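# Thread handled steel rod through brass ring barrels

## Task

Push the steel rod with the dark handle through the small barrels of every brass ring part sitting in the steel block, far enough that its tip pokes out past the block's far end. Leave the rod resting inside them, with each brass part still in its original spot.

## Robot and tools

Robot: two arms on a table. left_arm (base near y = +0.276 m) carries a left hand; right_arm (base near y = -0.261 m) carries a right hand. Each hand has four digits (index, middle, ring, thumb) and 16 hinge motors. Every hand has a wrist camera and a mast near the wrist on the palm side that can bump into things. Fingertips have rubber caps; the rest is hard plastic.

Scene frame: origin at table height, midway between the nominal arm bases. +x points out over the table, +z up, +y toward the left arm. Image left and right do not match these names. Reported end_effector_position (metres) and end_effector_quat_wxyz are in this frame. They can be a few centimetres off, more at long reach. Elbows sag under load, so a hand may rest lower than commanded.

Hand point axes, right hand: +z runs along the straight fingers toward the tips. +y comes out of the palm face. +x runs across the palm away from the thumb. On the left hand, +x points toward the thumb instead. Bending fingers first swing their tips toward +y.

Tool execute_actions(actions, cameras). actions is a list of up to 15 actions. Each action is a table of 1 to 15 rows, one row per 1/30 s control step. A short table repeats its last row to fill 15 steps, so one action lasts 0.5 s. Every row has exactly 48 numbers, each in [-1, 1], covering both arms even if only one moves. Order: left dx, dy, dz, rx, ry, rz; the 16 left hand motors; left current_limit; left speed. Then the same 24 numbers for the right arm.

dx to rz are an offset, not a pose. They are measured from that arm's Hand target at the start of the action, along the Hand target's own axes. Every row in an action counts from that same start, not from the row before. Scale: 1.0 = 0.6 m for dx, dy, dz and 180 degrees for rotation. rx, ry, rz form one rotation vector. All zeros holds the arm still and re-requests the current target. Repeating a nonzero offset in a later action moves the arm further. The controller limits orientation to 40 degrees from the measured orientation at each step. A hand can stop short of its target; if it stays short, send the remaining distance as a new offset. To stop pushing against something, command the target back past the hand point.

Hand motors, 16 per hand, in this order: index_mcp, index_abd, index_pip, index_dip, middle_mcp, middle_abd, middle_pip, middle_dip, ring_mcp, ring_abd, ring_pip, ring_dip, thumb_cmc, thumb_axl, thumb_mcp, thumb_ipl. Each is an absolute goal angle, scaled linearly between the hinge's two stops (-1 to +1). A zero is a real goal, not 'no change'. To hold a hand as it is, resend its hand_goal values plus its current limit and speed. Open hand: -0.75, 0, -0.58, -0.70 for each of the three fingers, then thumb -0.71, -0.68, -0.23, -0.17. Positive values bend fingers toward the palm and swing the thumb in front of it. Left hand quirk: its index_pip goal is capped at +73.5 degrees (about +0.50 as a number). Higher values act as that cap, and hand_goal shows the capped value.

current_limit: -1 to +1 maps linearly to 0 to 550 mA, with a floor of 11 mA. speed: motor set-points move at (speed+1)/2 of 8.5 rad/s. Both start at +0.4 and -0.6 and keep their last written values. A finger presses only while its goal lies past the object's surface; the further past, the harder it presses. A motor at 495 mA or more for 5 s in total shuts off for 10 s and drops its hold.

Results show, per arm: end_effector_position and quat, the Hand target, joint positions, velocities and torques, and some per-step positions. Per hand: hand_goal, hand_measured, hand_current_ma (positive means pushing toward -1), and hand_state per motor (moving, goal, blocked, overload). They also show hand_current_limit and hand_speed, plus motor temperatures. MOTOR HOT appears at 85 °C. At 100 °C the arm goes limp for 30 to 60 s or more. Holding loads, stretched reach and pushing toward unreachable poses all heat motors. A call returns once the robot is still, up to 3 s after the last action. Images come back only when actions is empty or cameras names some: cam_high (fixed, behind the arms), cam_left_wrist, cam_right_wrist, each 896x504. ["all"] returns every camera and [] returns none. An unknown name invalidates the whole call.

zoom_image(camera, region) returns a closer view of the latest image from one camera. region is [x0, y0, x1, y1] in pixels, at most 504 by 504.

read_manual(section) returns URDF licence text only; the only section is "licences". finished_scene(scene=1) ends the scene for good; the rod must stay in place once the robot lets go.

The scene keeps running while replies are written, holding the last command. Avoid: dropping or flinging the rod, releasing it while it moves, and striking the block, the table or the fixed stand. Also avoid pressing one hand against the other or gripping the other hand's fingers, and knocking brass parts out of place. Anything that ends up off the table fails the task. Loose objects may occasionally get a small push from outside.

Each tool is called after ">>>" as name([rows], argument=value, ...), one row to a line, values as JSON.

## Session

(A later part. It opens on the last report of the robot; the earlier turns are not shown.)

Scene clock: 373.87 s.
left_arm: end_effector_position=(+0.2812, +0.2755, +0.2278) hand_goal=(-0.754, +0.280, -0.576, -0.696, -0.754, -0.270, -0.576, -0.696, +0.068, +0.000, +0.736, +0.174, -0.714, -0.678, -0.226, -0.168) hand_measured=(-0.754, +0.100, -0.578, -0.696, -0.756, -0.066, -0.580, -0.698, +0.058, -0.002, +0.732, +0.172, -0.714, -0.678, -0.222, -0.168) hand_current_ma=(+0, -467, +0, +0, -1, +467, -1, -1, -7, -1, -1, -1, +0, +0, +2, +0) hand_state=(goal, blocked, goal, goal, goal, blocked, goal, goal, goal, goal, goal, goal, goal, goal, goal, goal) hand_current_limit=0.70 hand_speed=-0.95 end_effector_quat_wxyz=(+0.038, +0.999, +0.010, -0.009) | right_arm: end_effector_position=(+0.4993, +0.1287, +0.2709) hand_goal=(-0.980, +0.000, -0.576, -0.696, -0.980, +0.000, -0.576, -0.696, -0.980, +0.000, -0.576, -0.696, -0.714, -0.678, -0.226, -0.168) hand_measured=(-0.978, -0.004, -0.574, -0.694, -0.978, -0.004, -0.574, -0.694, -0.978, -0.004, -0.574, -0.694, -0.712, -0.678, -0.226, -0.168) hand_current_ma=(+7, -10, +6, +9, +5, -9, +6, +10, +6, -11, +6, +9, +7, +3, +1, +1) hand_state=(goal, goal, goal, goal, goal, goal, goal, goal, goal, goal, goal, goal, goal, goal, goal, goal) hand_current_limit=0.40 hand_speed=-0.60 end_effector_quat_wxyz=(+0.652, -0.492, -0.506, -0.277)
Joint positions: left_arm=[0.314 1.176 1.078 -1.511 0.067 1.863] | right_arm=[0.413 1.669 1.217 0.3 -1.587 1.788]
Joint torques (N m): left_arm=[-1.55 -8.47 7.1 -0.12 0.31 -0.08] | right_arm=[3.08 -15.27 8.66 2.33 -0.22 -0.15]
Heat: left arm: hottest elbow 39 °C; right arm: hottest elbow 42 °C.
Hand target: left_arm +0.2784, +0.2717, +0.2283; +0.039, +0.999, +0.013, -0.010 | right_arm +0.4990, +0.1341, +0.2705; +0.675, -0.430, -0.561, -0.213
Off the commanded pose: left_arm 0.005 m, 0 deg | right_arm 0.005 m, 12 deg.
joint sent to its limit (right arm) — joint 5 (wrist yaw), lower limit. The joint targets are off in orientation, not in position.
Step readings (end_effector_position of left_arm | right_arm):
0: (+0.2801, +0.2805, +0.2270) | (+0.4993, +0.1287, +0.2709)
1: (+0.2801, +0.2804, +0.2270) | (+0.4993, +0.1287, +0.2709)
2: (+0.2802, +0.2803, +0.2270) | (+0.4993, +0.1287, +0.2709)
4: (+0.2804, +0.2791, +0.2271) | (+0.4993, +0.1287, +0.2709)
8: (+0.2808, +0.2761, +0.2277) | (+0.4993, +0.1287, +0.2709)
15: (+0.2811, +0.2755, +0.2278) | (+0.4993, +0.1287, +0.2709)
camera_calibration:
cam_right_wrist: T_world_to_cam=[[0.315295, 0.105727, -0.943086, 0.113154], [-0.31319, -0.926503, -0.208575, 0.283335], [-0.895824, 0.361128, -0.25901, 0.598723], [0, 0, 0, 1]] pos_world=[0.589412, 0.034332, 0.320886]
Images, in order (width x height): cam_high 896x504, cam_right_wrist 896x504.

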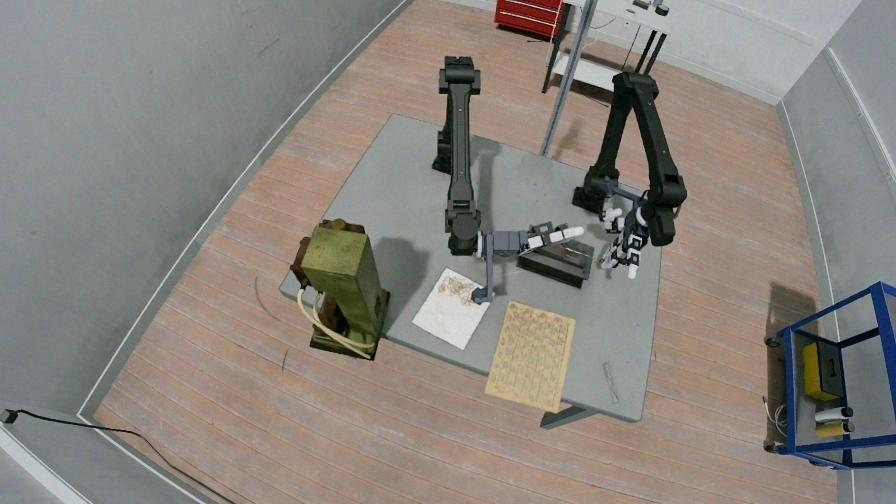

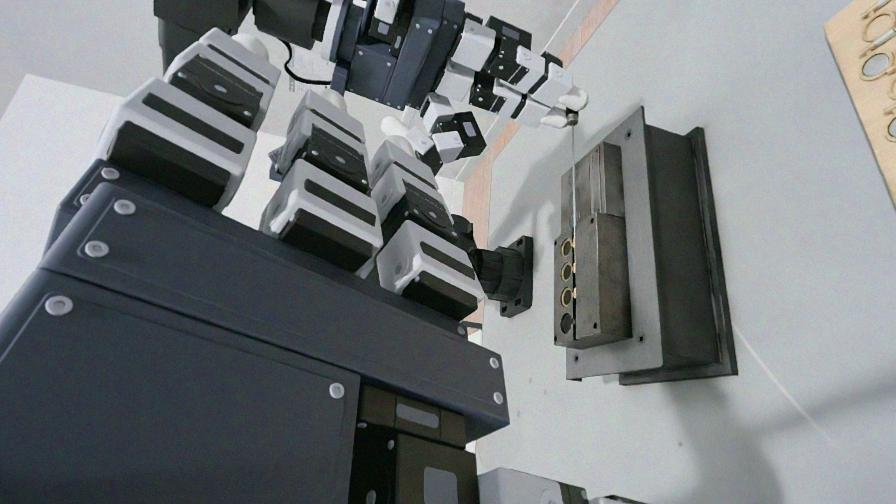

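>>> execute_actions([
  [[0.0005,0.006,0.0005,0,0,0,-0.754,0.28,-0.576,-0.696,-0.754,-0.27,-0.576,-0.696,0.068,0,0.737,0.174,-0.714,-0.678,-0.226,-0.168,0.7,-0.95,0,0,0,0,0,0,-0.98,0,-0.576,-0.696,-0.98,0,-0.576,-0.696,-0.98,0,-0.576,-0.696,-0.714,-0.678,-0.226,-0.168,0.4,-0.6]],
], cameras=["cam_high","cam_right_wrist"])

>>> zoom_image(camera="cam_right_wrist", region=[564, 246, 584, 286])

>>> zoom_image(camera="cam_right_wrist", region=[555, 90, 595, 130])

Scene clock: 375.37 s.
left_arm: end_effector_position=(+0.2820, +0.2721, +0.2283) hand_goal=(-0.754, +0.280, -0.576, -0.696, -0.754, -0.270, -0.576, -0.696, +0.068, +0.000, +0.736, +0.174, -0.714, -0.678, -0.226, -0.168) hand_measured=(-0.754, +0.100, -0.578, -0.696, -0.756, -0.066, -0.580, -0.698, +0.058, -0.002, +0.732, +0.172, -0.714, -0.678, -0.222, -0.168) hand_current_ma=(+0, -467, +0, +0, -1, +467, -1, -1, -7, -1, -1, -1, +0, +0, +2, +0) hand_state=(goal, blocked, goal, goal, goal, blocked, goal, goal, goal, goal, goal, goal, goal, goal, goal, goal) hand_current_limit=0.70 hand_speed=-0.95 end_effector_quat_wxyz=(+0.038, +0.999, +0.010, -0.008) | right_arm: end_effector_position=(+0.4993, +0.1287, +0.2709) hand_goal=(-0.980, +0.000, -0.576, -0.696, -0.980, +0.000, -0.576, -0.696, -0.980, +0.000, -0.576, -0.696, -0.714, -0.678, -0.226, -0.168) hand_measured=(-0.978, -0.004, -0.574, -0.694, -0.978, -0.004, -0.574, -0.694, -0.978, -0.004, -0.574, -0.694, -0.712, -0.678, -0.226, -0.168) hand_current_ma=(+7, -10, +6, +9, +5, -9, +6, +10, +6, -11, +6, +9, +7, +3, +1, +1) hand_state=(goal, goal, goal, goal, goal, goal, goal, goal, goal, goal, goal, goal, goal, goal, goal, goal) hand_current_limit=0.40 hand_speed=-0.60 end_effector_quat_wxyz=(+0.652, -0.492, -0.506, -0.277)
Joint positions: left_arm=[0.303 1.174 1.078 -1.511 0.067 1.852] | right_arm=[0.413 1.669 1.217 0.3 -1.587 1.788]
Joint torques (N m): left_arm=[-1.67 -8.47 7.09 0.06 0.32 -0.01] | right_arm=[3.02 -15.27 8.53 2.24 -0.25 -0.13]
Heat: left arm: hottest elbow 39 °C; right arm: hottest elbow 42 °C.
Hand target: left_arm +0.2788, +0.2681, +0.2283; +0.039, +0.999, +0.013, -0.010 | right_arm +0.4990, +0.1341, +0.2705; +0.675, -0.430, -0.561, -0.213
Off the commanded pose: left_arm 0.005 m, 0 deg | right_arm 0.005 m, 12 deg.
joint sent to its limit (right arm) — joint 5 (wrist yaw), lower limit. The joint targets are off in orientation, not in position.
Step readings (end_effector_position of left_arm | right_arm):
0: (+0.2812, +0.2755, +0.2278) | (+0.4993, +0.1287, +0.2709)
1: (+0.2813, +0.2755, +0.2278) | (+0.4993, +0.1287, +0.2709)
2: (+0.2813, +0.2754, +0.2279) | (+0.4993, +0.1287, +0.2709)
4: (+0.2815, +0.2746, +0.2279) | (+0.4993, +0.1287, +0.2709)
8: (+0.2817, +0.2725, +0.2282) | (+0.4993, +0.1287, +0.2709)
15: (+0.2819, +0.2721, +0.2283) | (+0.4993, +0.1287, +0.2709)
camera_calibration:
cam_right_wrist: T_world_to_cam=[[0.315295, 0.105727, -0.943086, 0.113154], [-0.31319, -0.926503, -0.208575, 0.283335], [-0.895824, 0.361128, -0.25901, 0.598723], [0, 0, 0, 1]] pos_world=[0.589412, 0.034332, 0.320886]
Images, in order (width x height): cam_high 896x504, cam_right_wrist 896x504.

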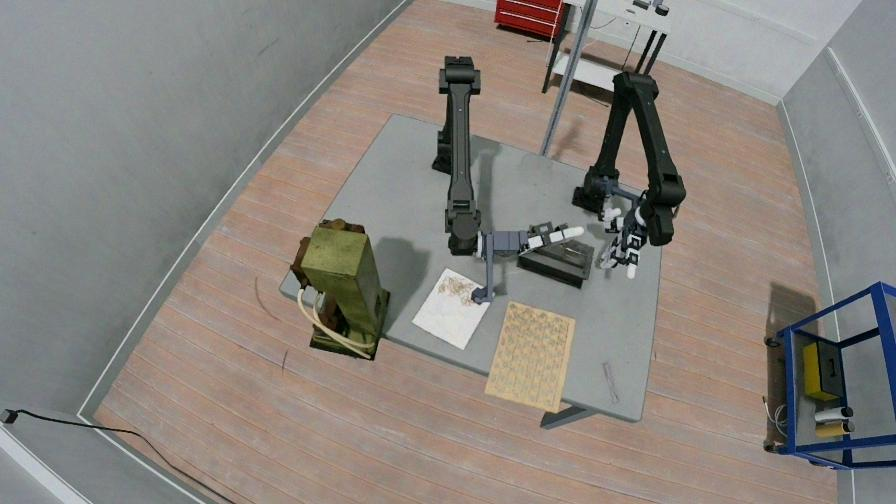

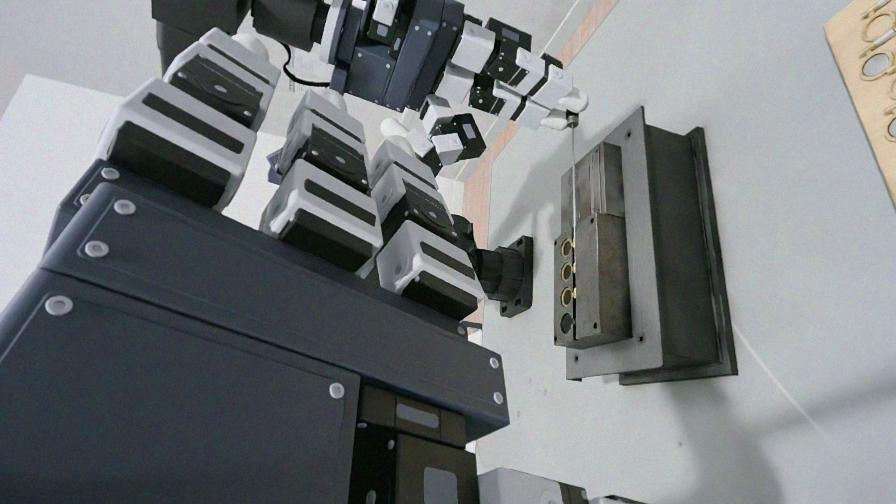

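Scaled by 12.600 from the camera's 896x504 image, which has a finer 1280x720 frame.

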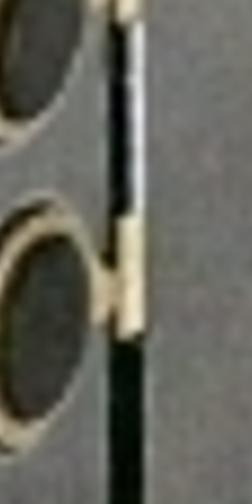

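Scaled by 12.600 from the camera's 896x504 image, which has a finer 1280x720 frame.

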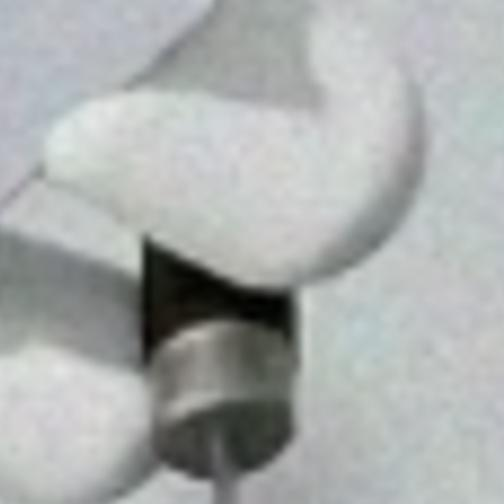

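>>> execute_actions([
  [[-0.001,0.01,0.004,0,0,0,-0.754,0.28,-0.576,-0.696,-0.754,-0.27,-0.576,-0.696,0.068,0,0.737,0.174,-0.714,-0.678,-0.226,-0.168,0.7,-0.95,0,0,0,0,0,0,-0.98,0,-0.576,-0.696,-0.98,0,-0.576,-0.696,-0.98,0,-0.576,-0.696,-0.714,-0.678,-0.226,-0.168,0.4,-0.6]],
], cameras=["cam_high","cam_right_wrist"])

>>> zoom_image(camera="cam_right_wrist", region=[564, 246, 584, 296])

>>> zoom_image(camera="cam_right_wrist", region=[555, 95, 595, 135])

>>> zoom_image(camera="cam_high", region=[550, 235, 630, 279])

Scene clock: 377.17 s.
left_arm: end_effector_position=(+0.2795, +0.2653, +0.2253) hand_goal=(-0.754, +0.280, -0.576, -0.696, -0.754, -0.270, -0.576, -0.696, +0.068, +0.000, +0.736, +0.174, -0.714, -0.678, -0.226, -0.168) hand_measured=(-0.754, +0.100, -0.578, -0.696, -0.756, -0.066, -0.580, -0.698, +0.058, -0.002, +0.732, +0.172, -0.714, -0.678, -0.222, -0.168) hand_current_ma=(+0, -467, +0, +0, -1, +467, -1, -1, -7, -1, -1, -1, +0, +0, +2, +0) hand_state=(goal, blocked, goal, goal, goal, blocked, goal, goal, goal, goal, goal, goal, goal, goal, goal, goal) hand_current_limit=0.70 hand_speed=-0.95 end_effector_quat_wxyz=(+0.038, +0.999, +0.010, -0.012) | right_arm: end_effector_position=(+0.4993, +0.1287, +0.2709) hand_goal=(-0.980, +0.000, -0.576, -0.696, -0.980, +0.000, -0.576, -0.696, -0.980, +0.000, -0.576, -0.696, -0.714, -0.678, -0.226, -0.168) hand_measured=(-0.978, -0.004, -0.574, -0.694, -0.978, -0.004, -0.574, -0.694, -0.978, -0.004, -0.574, -0.694, -0.712, -0.678, -0.226, -0.168) hand_current_ma=(+7, -10, +6, +9, +5, -9, +6, +10, +6, -11, +6, +9, +7, +3, +1, +1) hand_state=(goal, goal, goal, goal, goal, goal, goal, goal, goal, goal, goal, goal, goal, goal, goal, goal) hand_current_limit=0.40 hand_speed=-0.60 end_effector_quat_wxyz=(+0.652, -0.492, -0.506, -0.277)
Joint positions: left_arm=[0.284 1.168 1.065 -1.511 0.068 1.833] | right_arm=[0.413 1.669 1.217 0.3 -1.587 1.788]
Joint torques (N m): left_arm=[-1.55 -8.06 7.19 0.17 0.31 -0.1] | right_arm=[3.49 -14.62 8.35 2.44 -0.21 -0.07]
Heat: left arm: hottest elbow 39 °C; right arm: hottest elbow 42 °C.
Hand target: left_arm +0.2782, +0.2620, +0.2263; +0.039, +0.999, +0.013, -0.010 | right_arm +0.4990, +0.1341, +0.2705; +0.675, -0.430, -0.561, -0.213
Off the commanded pose: left_arm 0.004 m, 0 deg | right_arm 0.005 m, 12 deg.
joint sent to its limit (right arm) — joint 5 (wrist yaw), lower limit. The joint targets are off in orientation, not in position.
Step readings (end_effector_position of left_arm | right_arm):
0: (+0.2820, +0.2721, +0.2283) | (+0.4993, +0.1287, +0.2709)
1: (+0.2819, +0.2720, +0.2282) | (+0.4993, +0.1287, +0.2709)
2: (+0.2817, +0.2718, +0.2278) | (+0.4993, +0.1287, +0.2709)
4: (+0.2806, +0.2700, +0.2267) | (+0.4993, +0.1287, +0.2709)
8: (+0.2792, +0.2659, +0.2252) | (+0.4993, +0.1287, +0.2709)
15: (+0.2794, +0.2653, +0.2253) | (+0.4993, +0.1287, +0.2709)
camera_calibration:
cam_right_wrist: T_world_to_cam=[[0.315295, 0.105727, -0.943086, 0.113154], [-0.31319, -0.926503, -0.208575, 0.283335], [-0.895824, 0.361128, -0.25901, 0.598723], [0, 0, 0, 1]] pos_world=[0.589412, 0.034332, 0.320886]
Images, in order (width x height): cam_high 896x504, cam_right_wrist 896x504.

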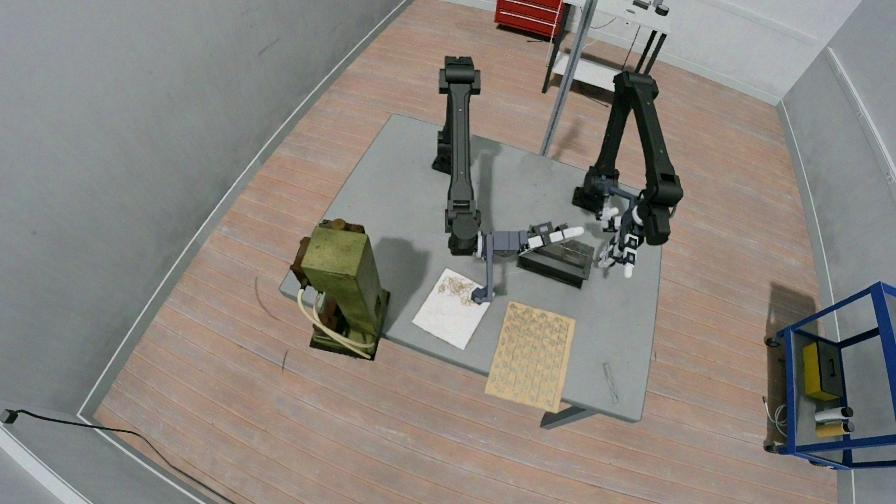

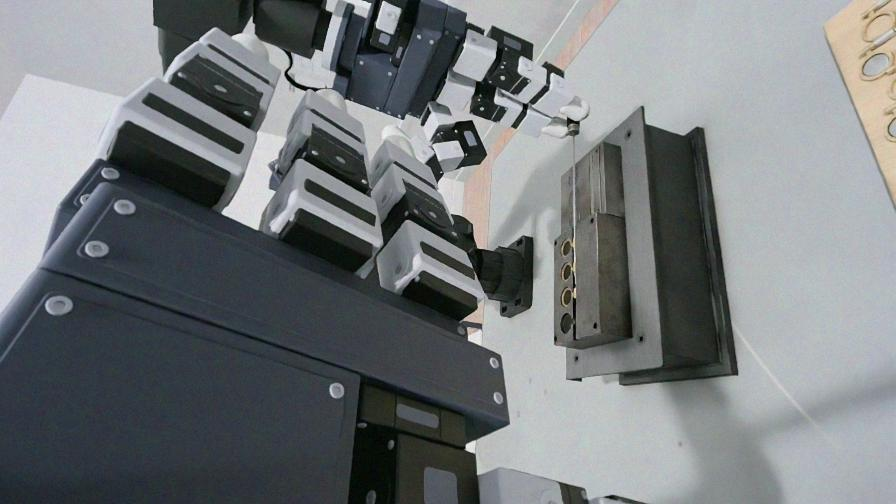

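Scaled by 10.080 from the camera's 896x504 image, which has a finer 1280x720 frame.

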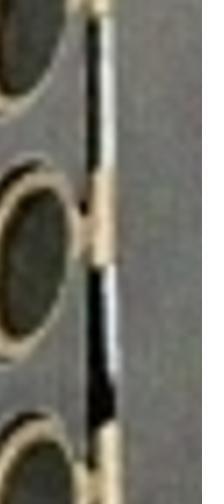

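Scaled by 12.600 from the camera's 896x504 image, which has a finer 1280x720 frame.

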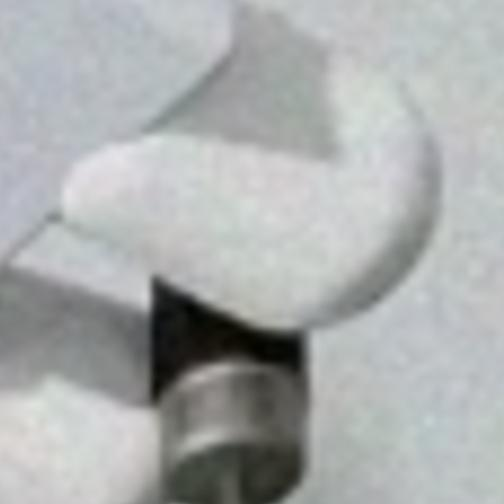

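Scaled by 6.300 from the camera's 896x504 image, which has a finer 1280x720 frame.

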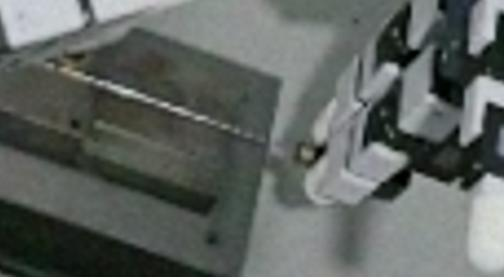

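>>> execute_actions([
  [[0.001,0.01,0,0,0,0,-0.754,0.28,-0.576,-0.696,-0.754,-0.27,-0.576,-0.696,0.068,0,0.737,0.174,-0.714,-0.678,-0.226,-0.168,0.7,-0.95,0,0,0,0,0,0,-0.98,0,-0.576,-0.696,-0.98,0,-0.576,-0.696,-0.98,0,-0.576,-0.696,-0.714,-0.678,-0.226,-0.168,0.4,-0.6]],
], cameras=["cam_high","cam_right_wrist"])

>>> zoom_image(camera="cam_right_wrist", region=[564, 256, 584, 306])

>>> zoom_image(camera="cam_right_wrist", region=[545, 95, 605, 215])

>>> zoom_image(camera="cam_high", region=[550, 235, 630, 279])

Scene clock: 381.70 s.
left_arm: end_effector_position=(+0.2807, +0.2590, +0.2262) hand_goal=(-0.754, +0.280, -0.576, -0.696, -0.754, -0.270, -0.576, -0.696, +0.068, +0.000, +0.736, +0.174, -0.714, -0.678, -0.226, -0.168) hand_measured=(-0.754, +0.100, -0.578, -0.696, -0.756, -0.066, -0.580, -0.698, +0.058, -0.002, +0.732, +0.172, -0.714, -0.678, -0.222, -0.168) hand_current_ma=(+0, -468, +0, +0, -1, +467, -1, -1, -7, -1, -1, -1, +0, +0, +2, +0) hand_state=(goal, blocked, goal, goal, goal, blocked, goal, goal, goal, goal, goal, goal, goal, goal, goal, goal) hand_current_limit=0.70 hand_speed=-0.95 end_effector_quat_wxyz=(+0.039, +0.999, +0.010, -0.011) | right_arm: end_effector_position=(+0.4993, +0.1287, +0.2709) hand_goal=(-0.980, +0.000, -0.576, -0.696, -0.980, +0.000, -0.576, -0.696, -0.980, +0.000, -0.576, -0.696, -0.714, -0.678, -0.226, -0.168) hand_measured=(-0.978, -0.004, -0.574, -0.694, -0.978, -0.004, -0.574, -0.694, -0.978, -0.004, -0.574, -0.694, -0.712, -0.678, -0.226, -0.168) hand_current_ma=(+7, -10, +6, +9, +5, -9, +6, +10, +6, -11, +6, +9, +7, +3, +1, +1) hand_state=(goal, goal, goal, goal, goal, goal, goal, goal, goal, goal, goal, goal, goal, goal, goal, goal) hand_current_limit=0.40 hand_speed=-0.60 end_effector_quat_wxyz=(+0.652, -0.492, -0.506, -0.277)
Joint positions: left_arm=[0.264 1.165 1.065 -1.511 0.069 1.814] | right_arm=[0.413 1.669 1.217 0.3 -1.587 1.788]
Joint torques (N m): left_arm=[-1.55 -8 7.17 0.13 0.29 -0.11] | right_arm=[3.14 -15.5 8.57 2.19 -0.25 -0.08]
Heat: left arm: hottest elbow 39 °C; right arm: hottest elbow 42 °C.
Hand target: left_arm +0.2790, +0.2559, +0.2268; +0.039, +0.999, +0.013, -0.010 | right_arm +0.4990, +0.1341, +0.2705; +0.675, -0.430, -0.561, -0.213
Off the commanded pose: left_arm 0.003 m, 0 deg | right_arm 0.005 m, 12 deg.
joint sent to its limit (right arm) — joint 5 (wrist yaw), lower limit. The joint targets are off in orientation, not in position.
Step readings (end_effector_position of left_arm | right_arm):
0: (+0.2796, +0.2653, +0.2253) | (+0.4993, +0.1287, +0.2709)
1: (+0.2796, +0.2653, +0.2253) | (+0.4993, +0.1287, +0.2709)
2: (+0.2797, +0.2651, +0.2253) | (+0.4993, +0.1287, +0.2709)
4: (+0.2799, +0.2635, +0.2255) | (+0.4993, +0.1287, +0.2709)
8: (+0.2802, +0.2599, +0.2260) | (+0.4993, +0.1287, +0.2709)
15: (+0.2806, +0.2589, +0.2262) | (+0.4993, +0.1287, +0.2709)
camera_calibration:
cam_right_wrist: T_world_to_cam=[[0.315295, 0.105727, -0.943086, 0.113154], [-0.31319, -0.926503, -0.208575, 0.283335], [-0.895824, 0.361128, -0.25901, 0.598723], [0, 0, 0, 1]] pos_world=[0.589412, 0.034332, 0.320886]
Images, in order (width x height): cam_high 896x504, cam_right_wrist 896x504.

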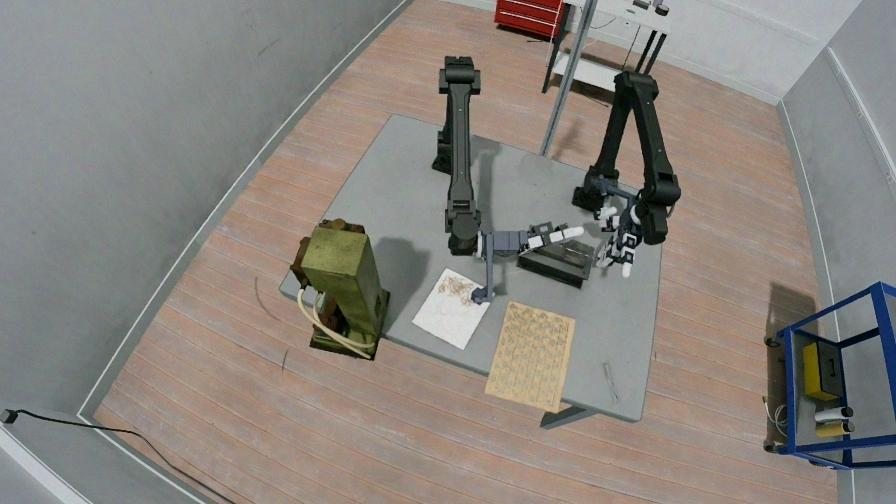

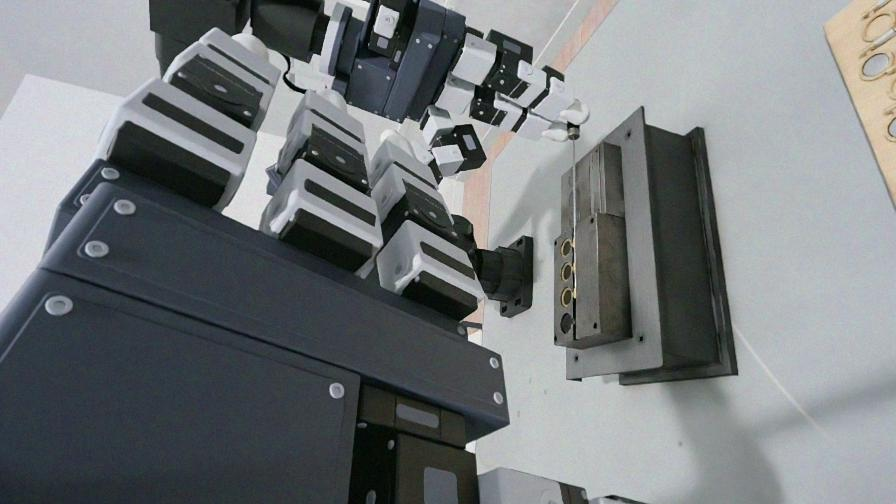

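Scaled by 10.080 from the camera's 896x504 image, which has a finer 1280x720 frame.

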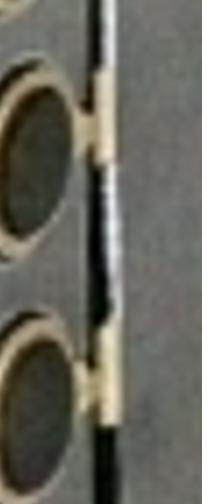

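Scaled by 4.200 from the camera's 896x504 image, which has a finer 1280x720 frame.

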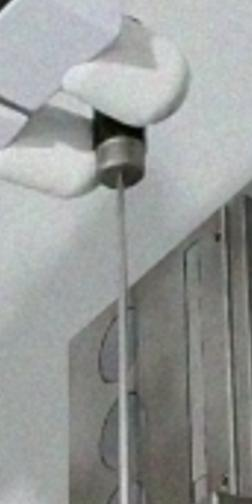

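Scaled by 6.300 from the camera's 896x504 image, which has a finer 1280x720 frame.

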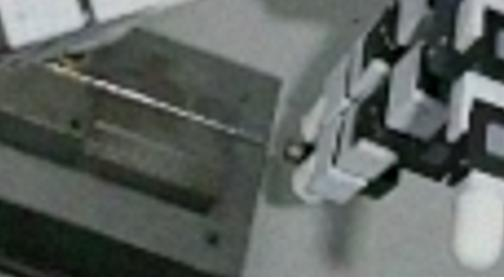

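>>> execute_actions([
  [[0.001,0.01,0,0,0,0,-0.754,0.28,-0.576,-0.696,-0.754,-0.27,-0.576,-0.696,0.068,0,0.737,0.174,-0.714,-0.678,-0.226,-0.168,0.7,-0.95,0,0,0,0,0,0,-0.98,0,-0.576,-0.696,-0.98,0,-0.576,-0.696,-0.98,0,-0.576,-0.696,-0.714,-0.678,-0.226,-0.168,0.4,-0.6]],
], cameras=["cam_high","cam_right_wrist"])

>>> zoom_image(camera="cam_right_wrist", region=[564, 256, 584, 306])

>>> zoom_image(camera="cam_right_wrist", region=[545, 95, 605, 215])

Scene clock: 383.30 s.
left_arm: end_effector_position=(+0.2817, +0.2532, +0.2268) hand_goal=(-0.754, +0.280, -0.576, -0.696, -0.754, -0.270, -0.576, -0.696, +0.068, +0.000, +0.736, +0.174, -0.714, -0.678, -0.226, -0.168) hand_measured=(-0.754, +0.100, -0.578, -0.696, -0.756, -0.066, -0.580, -0.698, +0.058, -0.002, +0.732, +0.172, -0.714, -0.678, -0.222, -0.168) hand_current_ma=(+0, -467, +0, +0, -1, +467, -1, -1, -7, -1, -1, -1, +0, +0, +2, +0) hand_state=(goal, blocked, goal, goal, goal, blocked, goal, goal, goal, goal, goal, goal, goal, goal, goal, goal) hand_current_limit=0.70 hand_speed=-0.95 end_effector_quat_wxyz=(+0.038, +0.999, +0.010, -0.011) | right_arm: end_effector_position=(+0.4993, +0.1287, +0.2709) hand_goal=(-0.980, +0.000, -0.576, -0.696, -0.980, +0.000, -0.576, -0.696, -0.980, +0.000, -0.576, -0.696, -0.714, -0.678, -0.226, -0.168) hand_measured=(-0.978, -0.004, -0.574, -0.694, -0.978, -0.004, -0.574, -0.694, -0.978, -0.004, -0.574, -0.694, -0.712, -0.678, -0.226, -0.168) hand_current_ma=(+7, -10, +6, +9, +5, -9, +6, +10, +6, -11, +6, +9, +7, +3, +1, +1) hand_state=(goal, goal, goal, goal, goal, goal, goal, goal, goal, goal, goal, goal, goal, goal, goal, goal) hand_current_limit=0.40 hand_speed=-0.60 end_effector_quat_wxyz=(+0.652, -0.492, -0.506, -0.277)
Joint positions: left_arm=[0.245 1.163 1.065 -1.511 0.07 1.795] | right_arm=[0.413 1.669 1.217 0.3 -1.587 1.788]
Joint torques (N m): left_arm=[-1.2 -7.71 7.19 0.21 0.29 -0.12] | right_arm=[2.84 -15.15 8.42 2.41 -0.21 -0.07]
Heat: left arm: hottest elbow 39 °C; right arm: hottest elbow 42 °C.
Hand target: left_arm +0.2798, +0.2500, +0.2273; +0.039, +0.999, +0.013, -0.010 | right_arm +0.4990, +0.1341, +0.2705; +0.675, -0.430, -0.561, -0.213
Off the commanded pose: left_arm 0.004 m, 0 deg | right_arm 0.005 m, 12 deg.
joint sent to its limit (right arm) — joint 5 (wrist yaw), lower limit. The joint targets are off in orientation, not in position.
Step readings (end_effector_position of left_arm | right_arm):
0: (+0.2807, +0.2590, +0.2262) | (+0.4993, +0.1287, +0.2709)
1: (+0.2807, +0.2590, +0.2262) | (+0.4993, +0.1287, +0.2709)
2: (+0.2808, +0.2588, +0.2262) | (+0.4993, +0.1287, +0.2709)
4: (+0.2810, +0.2575, +0.2263) | (+0.4993, +0.1287, +0.2709)
8: (+0.2813, +0.2539, +0.2266) | (+0.4993, +0.1287, +0.2709)
15: (+0.2816, +0.2531, +0.2268) | (+0.4993, +0.1287, +0.2709)
camera_calibration:
cam_right_wrist: T_world_to_cam=[[0.315295, 0.105727, -0.943086, 0.113154], [-0.31319, -0.926503, -0.208575, 0.283335], [-0.895824, 0.361128, -0.25901, 0.598723], [0, 0, 0, 1]] pos_world=[0.589412, 0.034332, 0.320886]
Images, in order (width x height): cam_high 896x504, cam_right_wrist 896x504.

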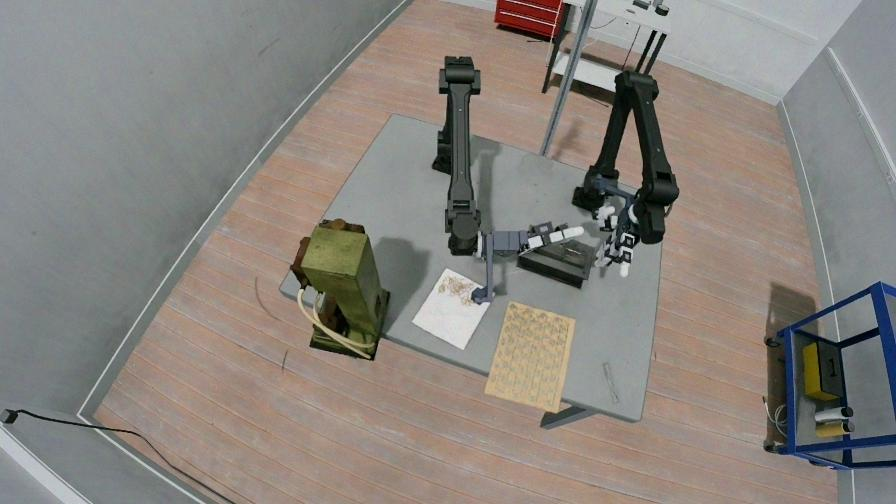

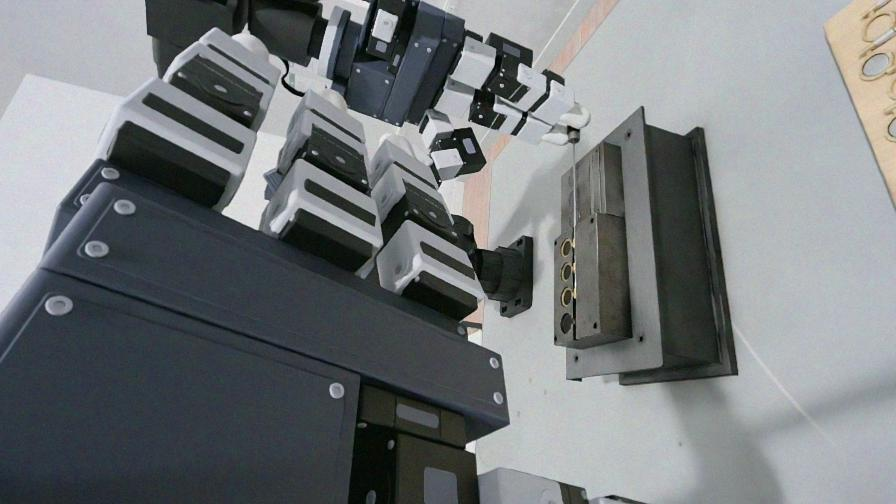

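Scaled by 10.080 from the camera's 896x504 image, which has a finer 1280x720 frame.

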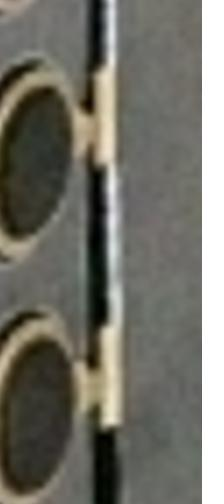

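Scaled by 4.200 from the camera's 896x504 image, which has a finer 1280x720 frame.

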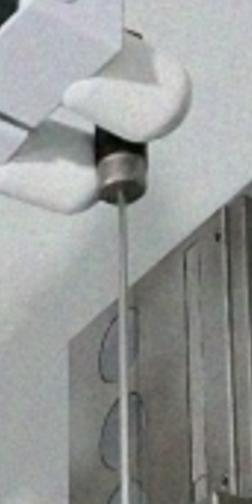

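>>> execute_actions([
  [[-0.001,0.01,0.001,0,0,0,-0.754,0.28,-0.576,-0.696,-0.754,-0.27,-0.576,-0.696,0.068,0,0.737,0.174,-0.714,-0.678,-0.226,-0.168,0.7,-0.95,0,0,0,0,0,0,-0.98,0,-0.576,-0.696,-0.98,0,-0.576,-0.696,-0.98,0,-0.576,-0.696,-0.714,-0.678,-0.226,-0.168,0.4,-0.6]],
], cameras=["cam_high","cam_right_wrist"])

>>> zoom_image(camera="cam_right_wrist", region=[564, 256, 584, 306])

>>> zoom_image(camera="cam_right_wrist", region=[545, 95, 605, 215])

>>> zoom_image(camera="cam_high", region=[550, 235, 630, 279])

Scene clock: 384.57 s.
left_arm: end_effector_position=(+0.2810, +0.2471, +0.2263) hand_goal=(-0.754, +0.280, -0.576, -0.696, -0.754, -0.270, -0.576, -0.696, +0.068, +0.000, +0.736, +0.174, -0.714, -0.678, -0.226, -0.168) hand_measured=(-0.754, +0.100, -0.578, -0.696, -0.756, -0.066, -0.580, -0.698, +0.058, -0.002, +0.732, +0.172, -0.714, -0.678, -0.222, -0.168) hand_current_ma=(+0, -467, +0, +0, -1, +467, -1, -1, -7, -1, -1, -1, +0, +0, +2, +0) hand_state=(goal, blocked, goal, goal, goal, blocked, goal, goal, goal, goal, goal, goal, goal, goal, goal, goal) hand_current_limit=0.70 hand_speed=-0.95 end_effector_quat_wxyz=(+0.038, +0.999, +0.010, -0.011) | right_arm: end_effector_position=(+0.4993, +0.1287, +0.2709) hand_goal=(-0.980, +0.000, -0.576, -0.696, -0.980, +0.000, -0.576, -0.696, -0.980, +0.000, -0.576, -0.696, -0.714, -0.678, -0.226, -0.168) hand_measured=(-0.978, -0.004, -0.574, -0.694, -0.978, -0.004, -0.574, -0.694, -0.978, -0.004, -0.574, -0.694, -0.712, -0.678, -0.226, -0.168) hand_current_ma=(+7, -10, +6, +9, +5, -9, +6, +10, +6, -11, +6, +9, +7, +3, +1, +1) hand_state=(goal, goal, goal, goal, goal, goal, goal, goal, goal, goal, goal, goal, goal, goal, goal, goal) hand_current_limit=0.40 hand_speed=-0.60 end_effector_quat_wxyz=(+0.652, -0.492, -0.506, -0.277)
Joint positions: left_arm=[0.226 1.158 1.06 -1.511 0.07 1.776] | right_arm=[0.413 1.669 1.217 0.3 -1.587 1.788]
Joint torques (N m): left_arm=[-1.26 -8 7.25 0.06 0.32 -0.06] | right_arm=[3.19 -15.33 8.54 2.25 -0.2 -0.1]
Heat: left arm: hottest elbow 39 °C; right arm: hottest elbow 42 °C.
Hand target: left_arm +0.2794, +0.2440, +0.2272; +0.039, +0.999, +0.013, -0.010 | right_arm +0.4990, +0.1341, +0.2705; +0.675, -0.430, -0.561, -0.213
Off the commanded pose: left_arm 0.004 m, 0 deg | right_arm 0.005 m, 12 deg.
joint sent to its limit (right arm) — joint 5 (wrist yaw), lower limit. The joint targets are off in orientation, not in position.
Step readings (end_effector_position of left_arm | right_arm):
0: (+0.2817, +0.2532, +0.2268) | (+0.4993, +0.1287, +0.2709)
1: (+0.2818, +0.2532, +0.2268) | (+0.4993, +0.1287, +0.2709)
2: (+0.2819, +0.2530, +0.2268) | (+0.4993, +0.1287, +0.2709)
4: (+0.2815, +0.2515, +0.2264) | (+0.4993, +0.1287, +0.2709)
8: (+0.2806, +0.2477, +0.2261) | (+0.4993, +0.1287, +0.2709)
15: (+0.2809, +0.2471, +0.2263) | (+0.4993, +0.1287, +0.2709)
camera_calibration:
cam_right_wrist: T_world_to_cam=[[0.315295, 0.105727, -0.943086, 0.113154], [-0.31319, -0.926503, -0.208575, 0.283335], [-0.895824, 0.361128, -0.25901, 0.598723], [0, 0, 0, 1]] pos_world=[0.589412, 0.034332, 0.320886]
Images, in order (width x height): cam_high 896x504, cam_right_wrist 896x504.

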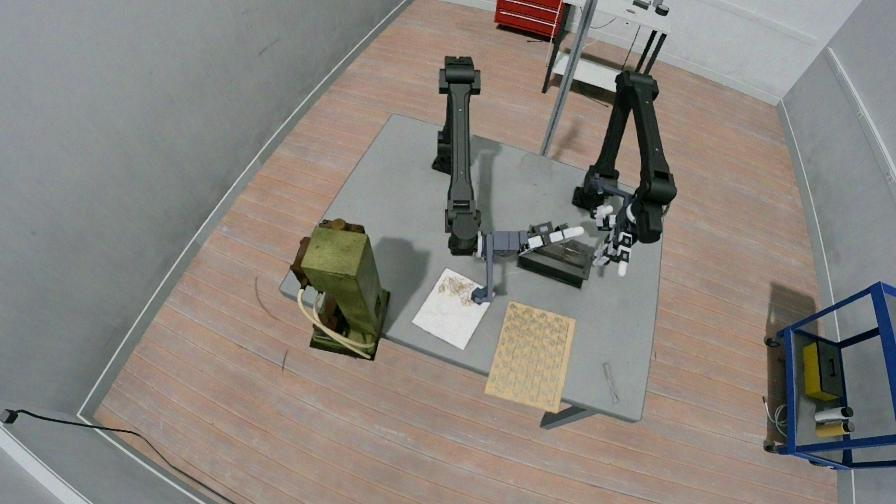

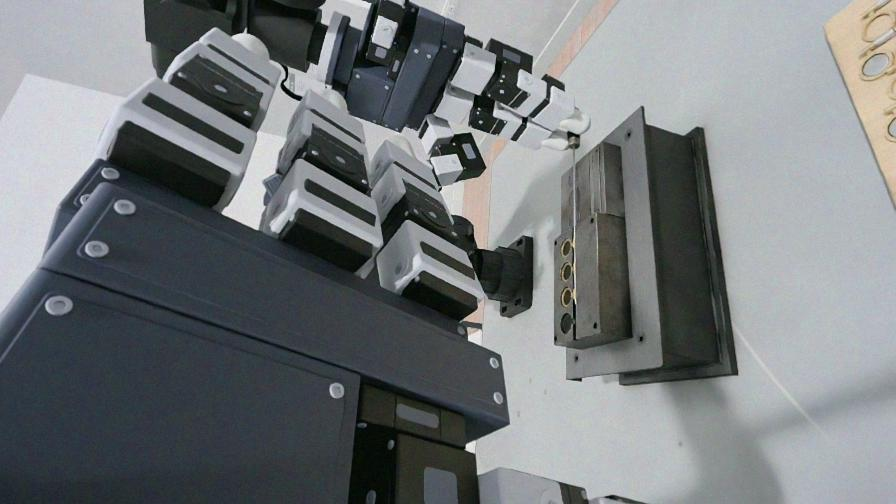

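Scaled by 10.080 from the camera's 896x504 image, which has a finer 1280x720 frame.

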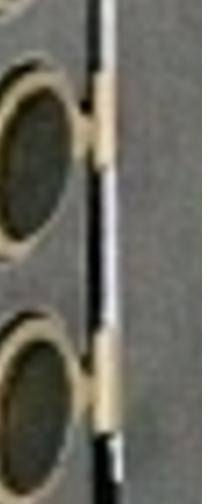

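Scaled by 4.200 from the camera's 896x504 image, which has a finer 1280x720 frame.

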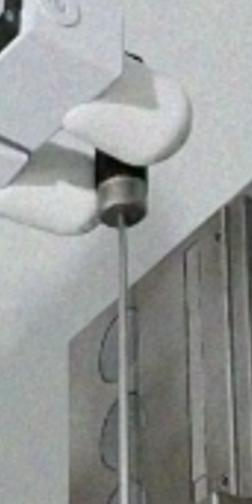

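Scaled by 6.300 from the camera's 896x504 image, which has a finer 1280x720 frame.

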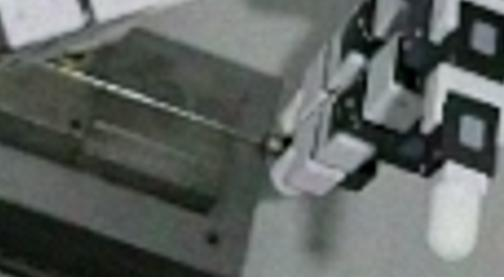

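>>> zoom_image(camera="cam_right_wrist", region=[540, 100, 630, 190])

Scaled by 5.600 from the camera's 896x504 image, which has a finer 1280x720 frame.

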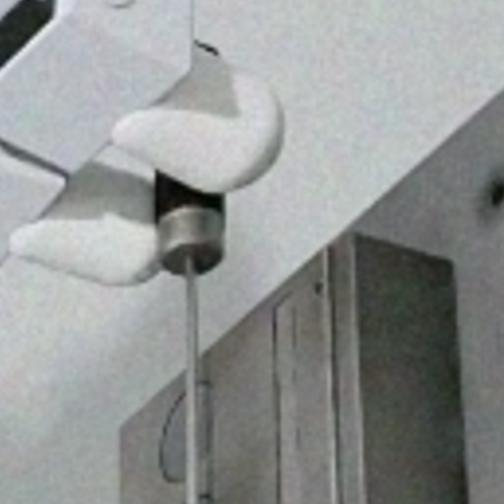

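>>> execute_actions([
  [[-0.001,0.0133,0,0,0,0,-0.754,0.28,-0.576,-0.696,-0.754,-0.27,-0.576,-0.696,0.068,0,0.737,0.174,-0.714,-0.678,-0.226,-0.168,0.7,-0.95,0,0,0,0,0,0,-0.98,0,-0.576,-0.696,-0.98,0,-0.576,-0.696,-0.98,0,-0.576,-0.696,-0.714,-0.678,-0.226,-0.168,0.4,-0.6]],
], cameras=["cam_high","cam_right_wrist"])

>>> zoom_image(camera="cam_right_wrist", region=[550, 226, 600, 351])

>>> zoom_image(camera="cam_right_wrist", region=[540, 110, 630, 200])

>>> zoom_image(camera="cam_high", region=[550, 235, 630, 279])

Scene clock: 389.33 s.
left_arm: end_effector_position=(+0.2816, +0.2389, +0.2282) hand_goal=(-0.754, +0.280, -0.576, -0.696, -0.754, -0.270, -0.576, -0.696, +0.068, +0.000, +0.736, +0.174, -0.714, -0.678, -0.226, -0.168) hand_measured=(-0.754, +0.100, -0.578, -0.696, -0.756, -0.066, -0.580, -0.698, +0.058, -0.002, +0.732, +0.172, -0.714, -0.678, -0.222, -0.168) hand_current_ma=(+0, -468, +0, +0, -1, +467, -1, -1, -7, -1, -1, -1, +0, +0, +2, +0) hand_state=(goal, blocked, goal, goal, goal, blocked, goal, goal, goal, goal, goal, goal, goal, goal, goal, goal) hand_current_limit=0.70 hand_speed=-0.95 end_effector_quat_wxyz=(+0.038, +0.999, +0.010, -0.009) | right_arm: end_effector_position=(+0.4993, +0.1287, +0.2709) hand_goal=(-0.980, +0.000, -0.576, -0.696, -0.980, +0.000, -0.576, -0.696, -0.980, +0.000, -0.576, -0.696, -0.714, -0.678, -0.226, -0.168) hand_measured=(-0.978, -0.004, -0.574, -0.694, -0.978, -0.004, -0.574, -0.694, -0.978, -0.004, -0.574, -0.694, -0.712, -0.678, -0.226, -0.168) hand_current_ma=(+7, -10, +6, +9, +5, -9, +6, +10, +6, -11, +6, +9, +7, +3, +1, +1) hand_state=(goal, goal, goal, goal, goal, goal, goal, goal, goal, goal, goal, goal, goal, goal, goal, goal) hand_current_limit=0.40 hand_speed=-0.60 end_effector_quat_wxyz=(+0.652, -0.492, -0.506, -0.277)
Joint positions: left_arm=[0.2 1.151 1.06 -1.511 0.072 1.751] | right_arm=[0.413 1.669 1.217 0.3 -1.587 1.788]
Joint torques (N m): left_arm=[-1.61 -7.41 7.13 0.17 0.27 -0.07] | right_arm=[3.19 -15.44 8.25 2.35 -0.19 -0.14]
Heat: left arm: hottest elbow 39 °C; right arm: hottest elbow 42 °C.
Hand target: left_arm +0.2790, +0.2361, +0.2279; +0.039, +0.999, +0.013, -0.010 | right_arm +0.4990, +0.1341, +0.2705; +0.675, -0.430, -0.561, -0.213
Off the commanded pose: left_arm 0.004 m, 0 deg | right_arm 0.005 m, 12 deg.
joint sent to its limit (right arm) — joint 5 (wrist yaw), lower limit. The joint targets are off in orientation, not in position.
Step readings (end_effector_position of left_arm | right_arm):
0: (+0.2810, +0.2471, +0.2262) | (+0.4993, +0.1287, +0.2709)
1: (+0.2810, +0.2470, +0.2262) | (+0.4993, +0.1287, +0.2709)
2: (+0.2811, +0.2468, +0.2264) | (+0.4993, +0.1287, +0.2709)
4: (+0.2812, +0.2449, +0.2266) | (+0.4993, +0.1287, +0.2709)
8: (+0.2812, +0.2400, +0.2277) | (+0.4993, +0.1287, +0.2709)
15: (+0.2814, +0.2389, +0.2283) | (+0.4993, +0.1287, +0.2709)
camera_calibration:
cam_right_wrist: T_world_to_cam=[[0.315295, 0.105727, -0.943086, 0.113154], [-0.31319, -0.926503, -0.208575, 0.283335], [-0.895824, 0.361128, -0.25901, 0.598723], [0, 0, 0, 1]] pos_world=[0.589412, 0.034332, 0.320886]
Images, in order (width x height): cam_high 896x504, cam_right_wrist 896x504.

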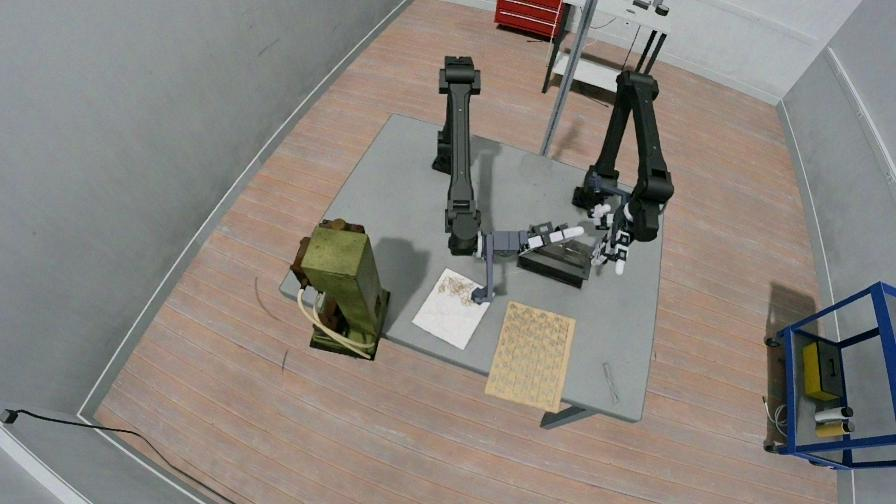

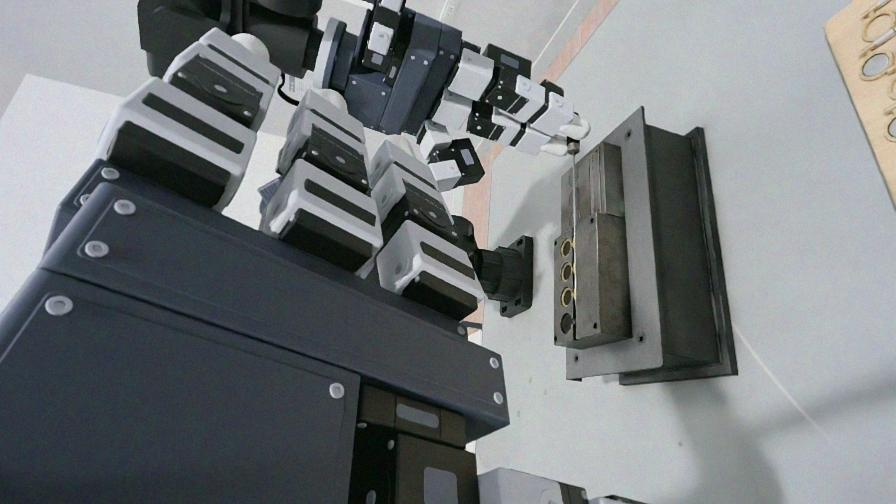

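Scaled by 4.032 from the camera's 896x504 image, which has a finer 1280x720 frame.

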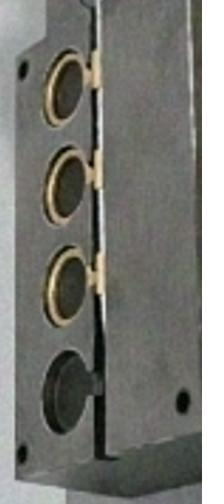

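Scaled by 5.600 from the camera's 896x504 image, which has a finer 1280x720 frame.

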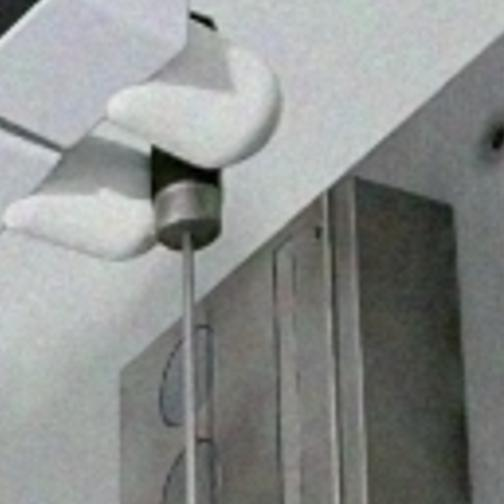

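Scaled by 6.300 from the camera's 896x504 image, which has a finer 1280x720 frame.

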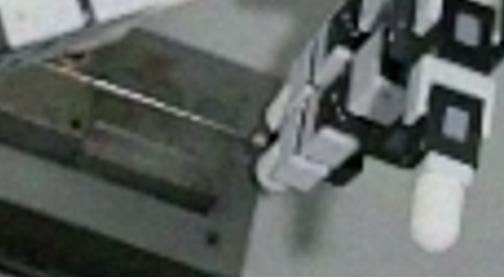

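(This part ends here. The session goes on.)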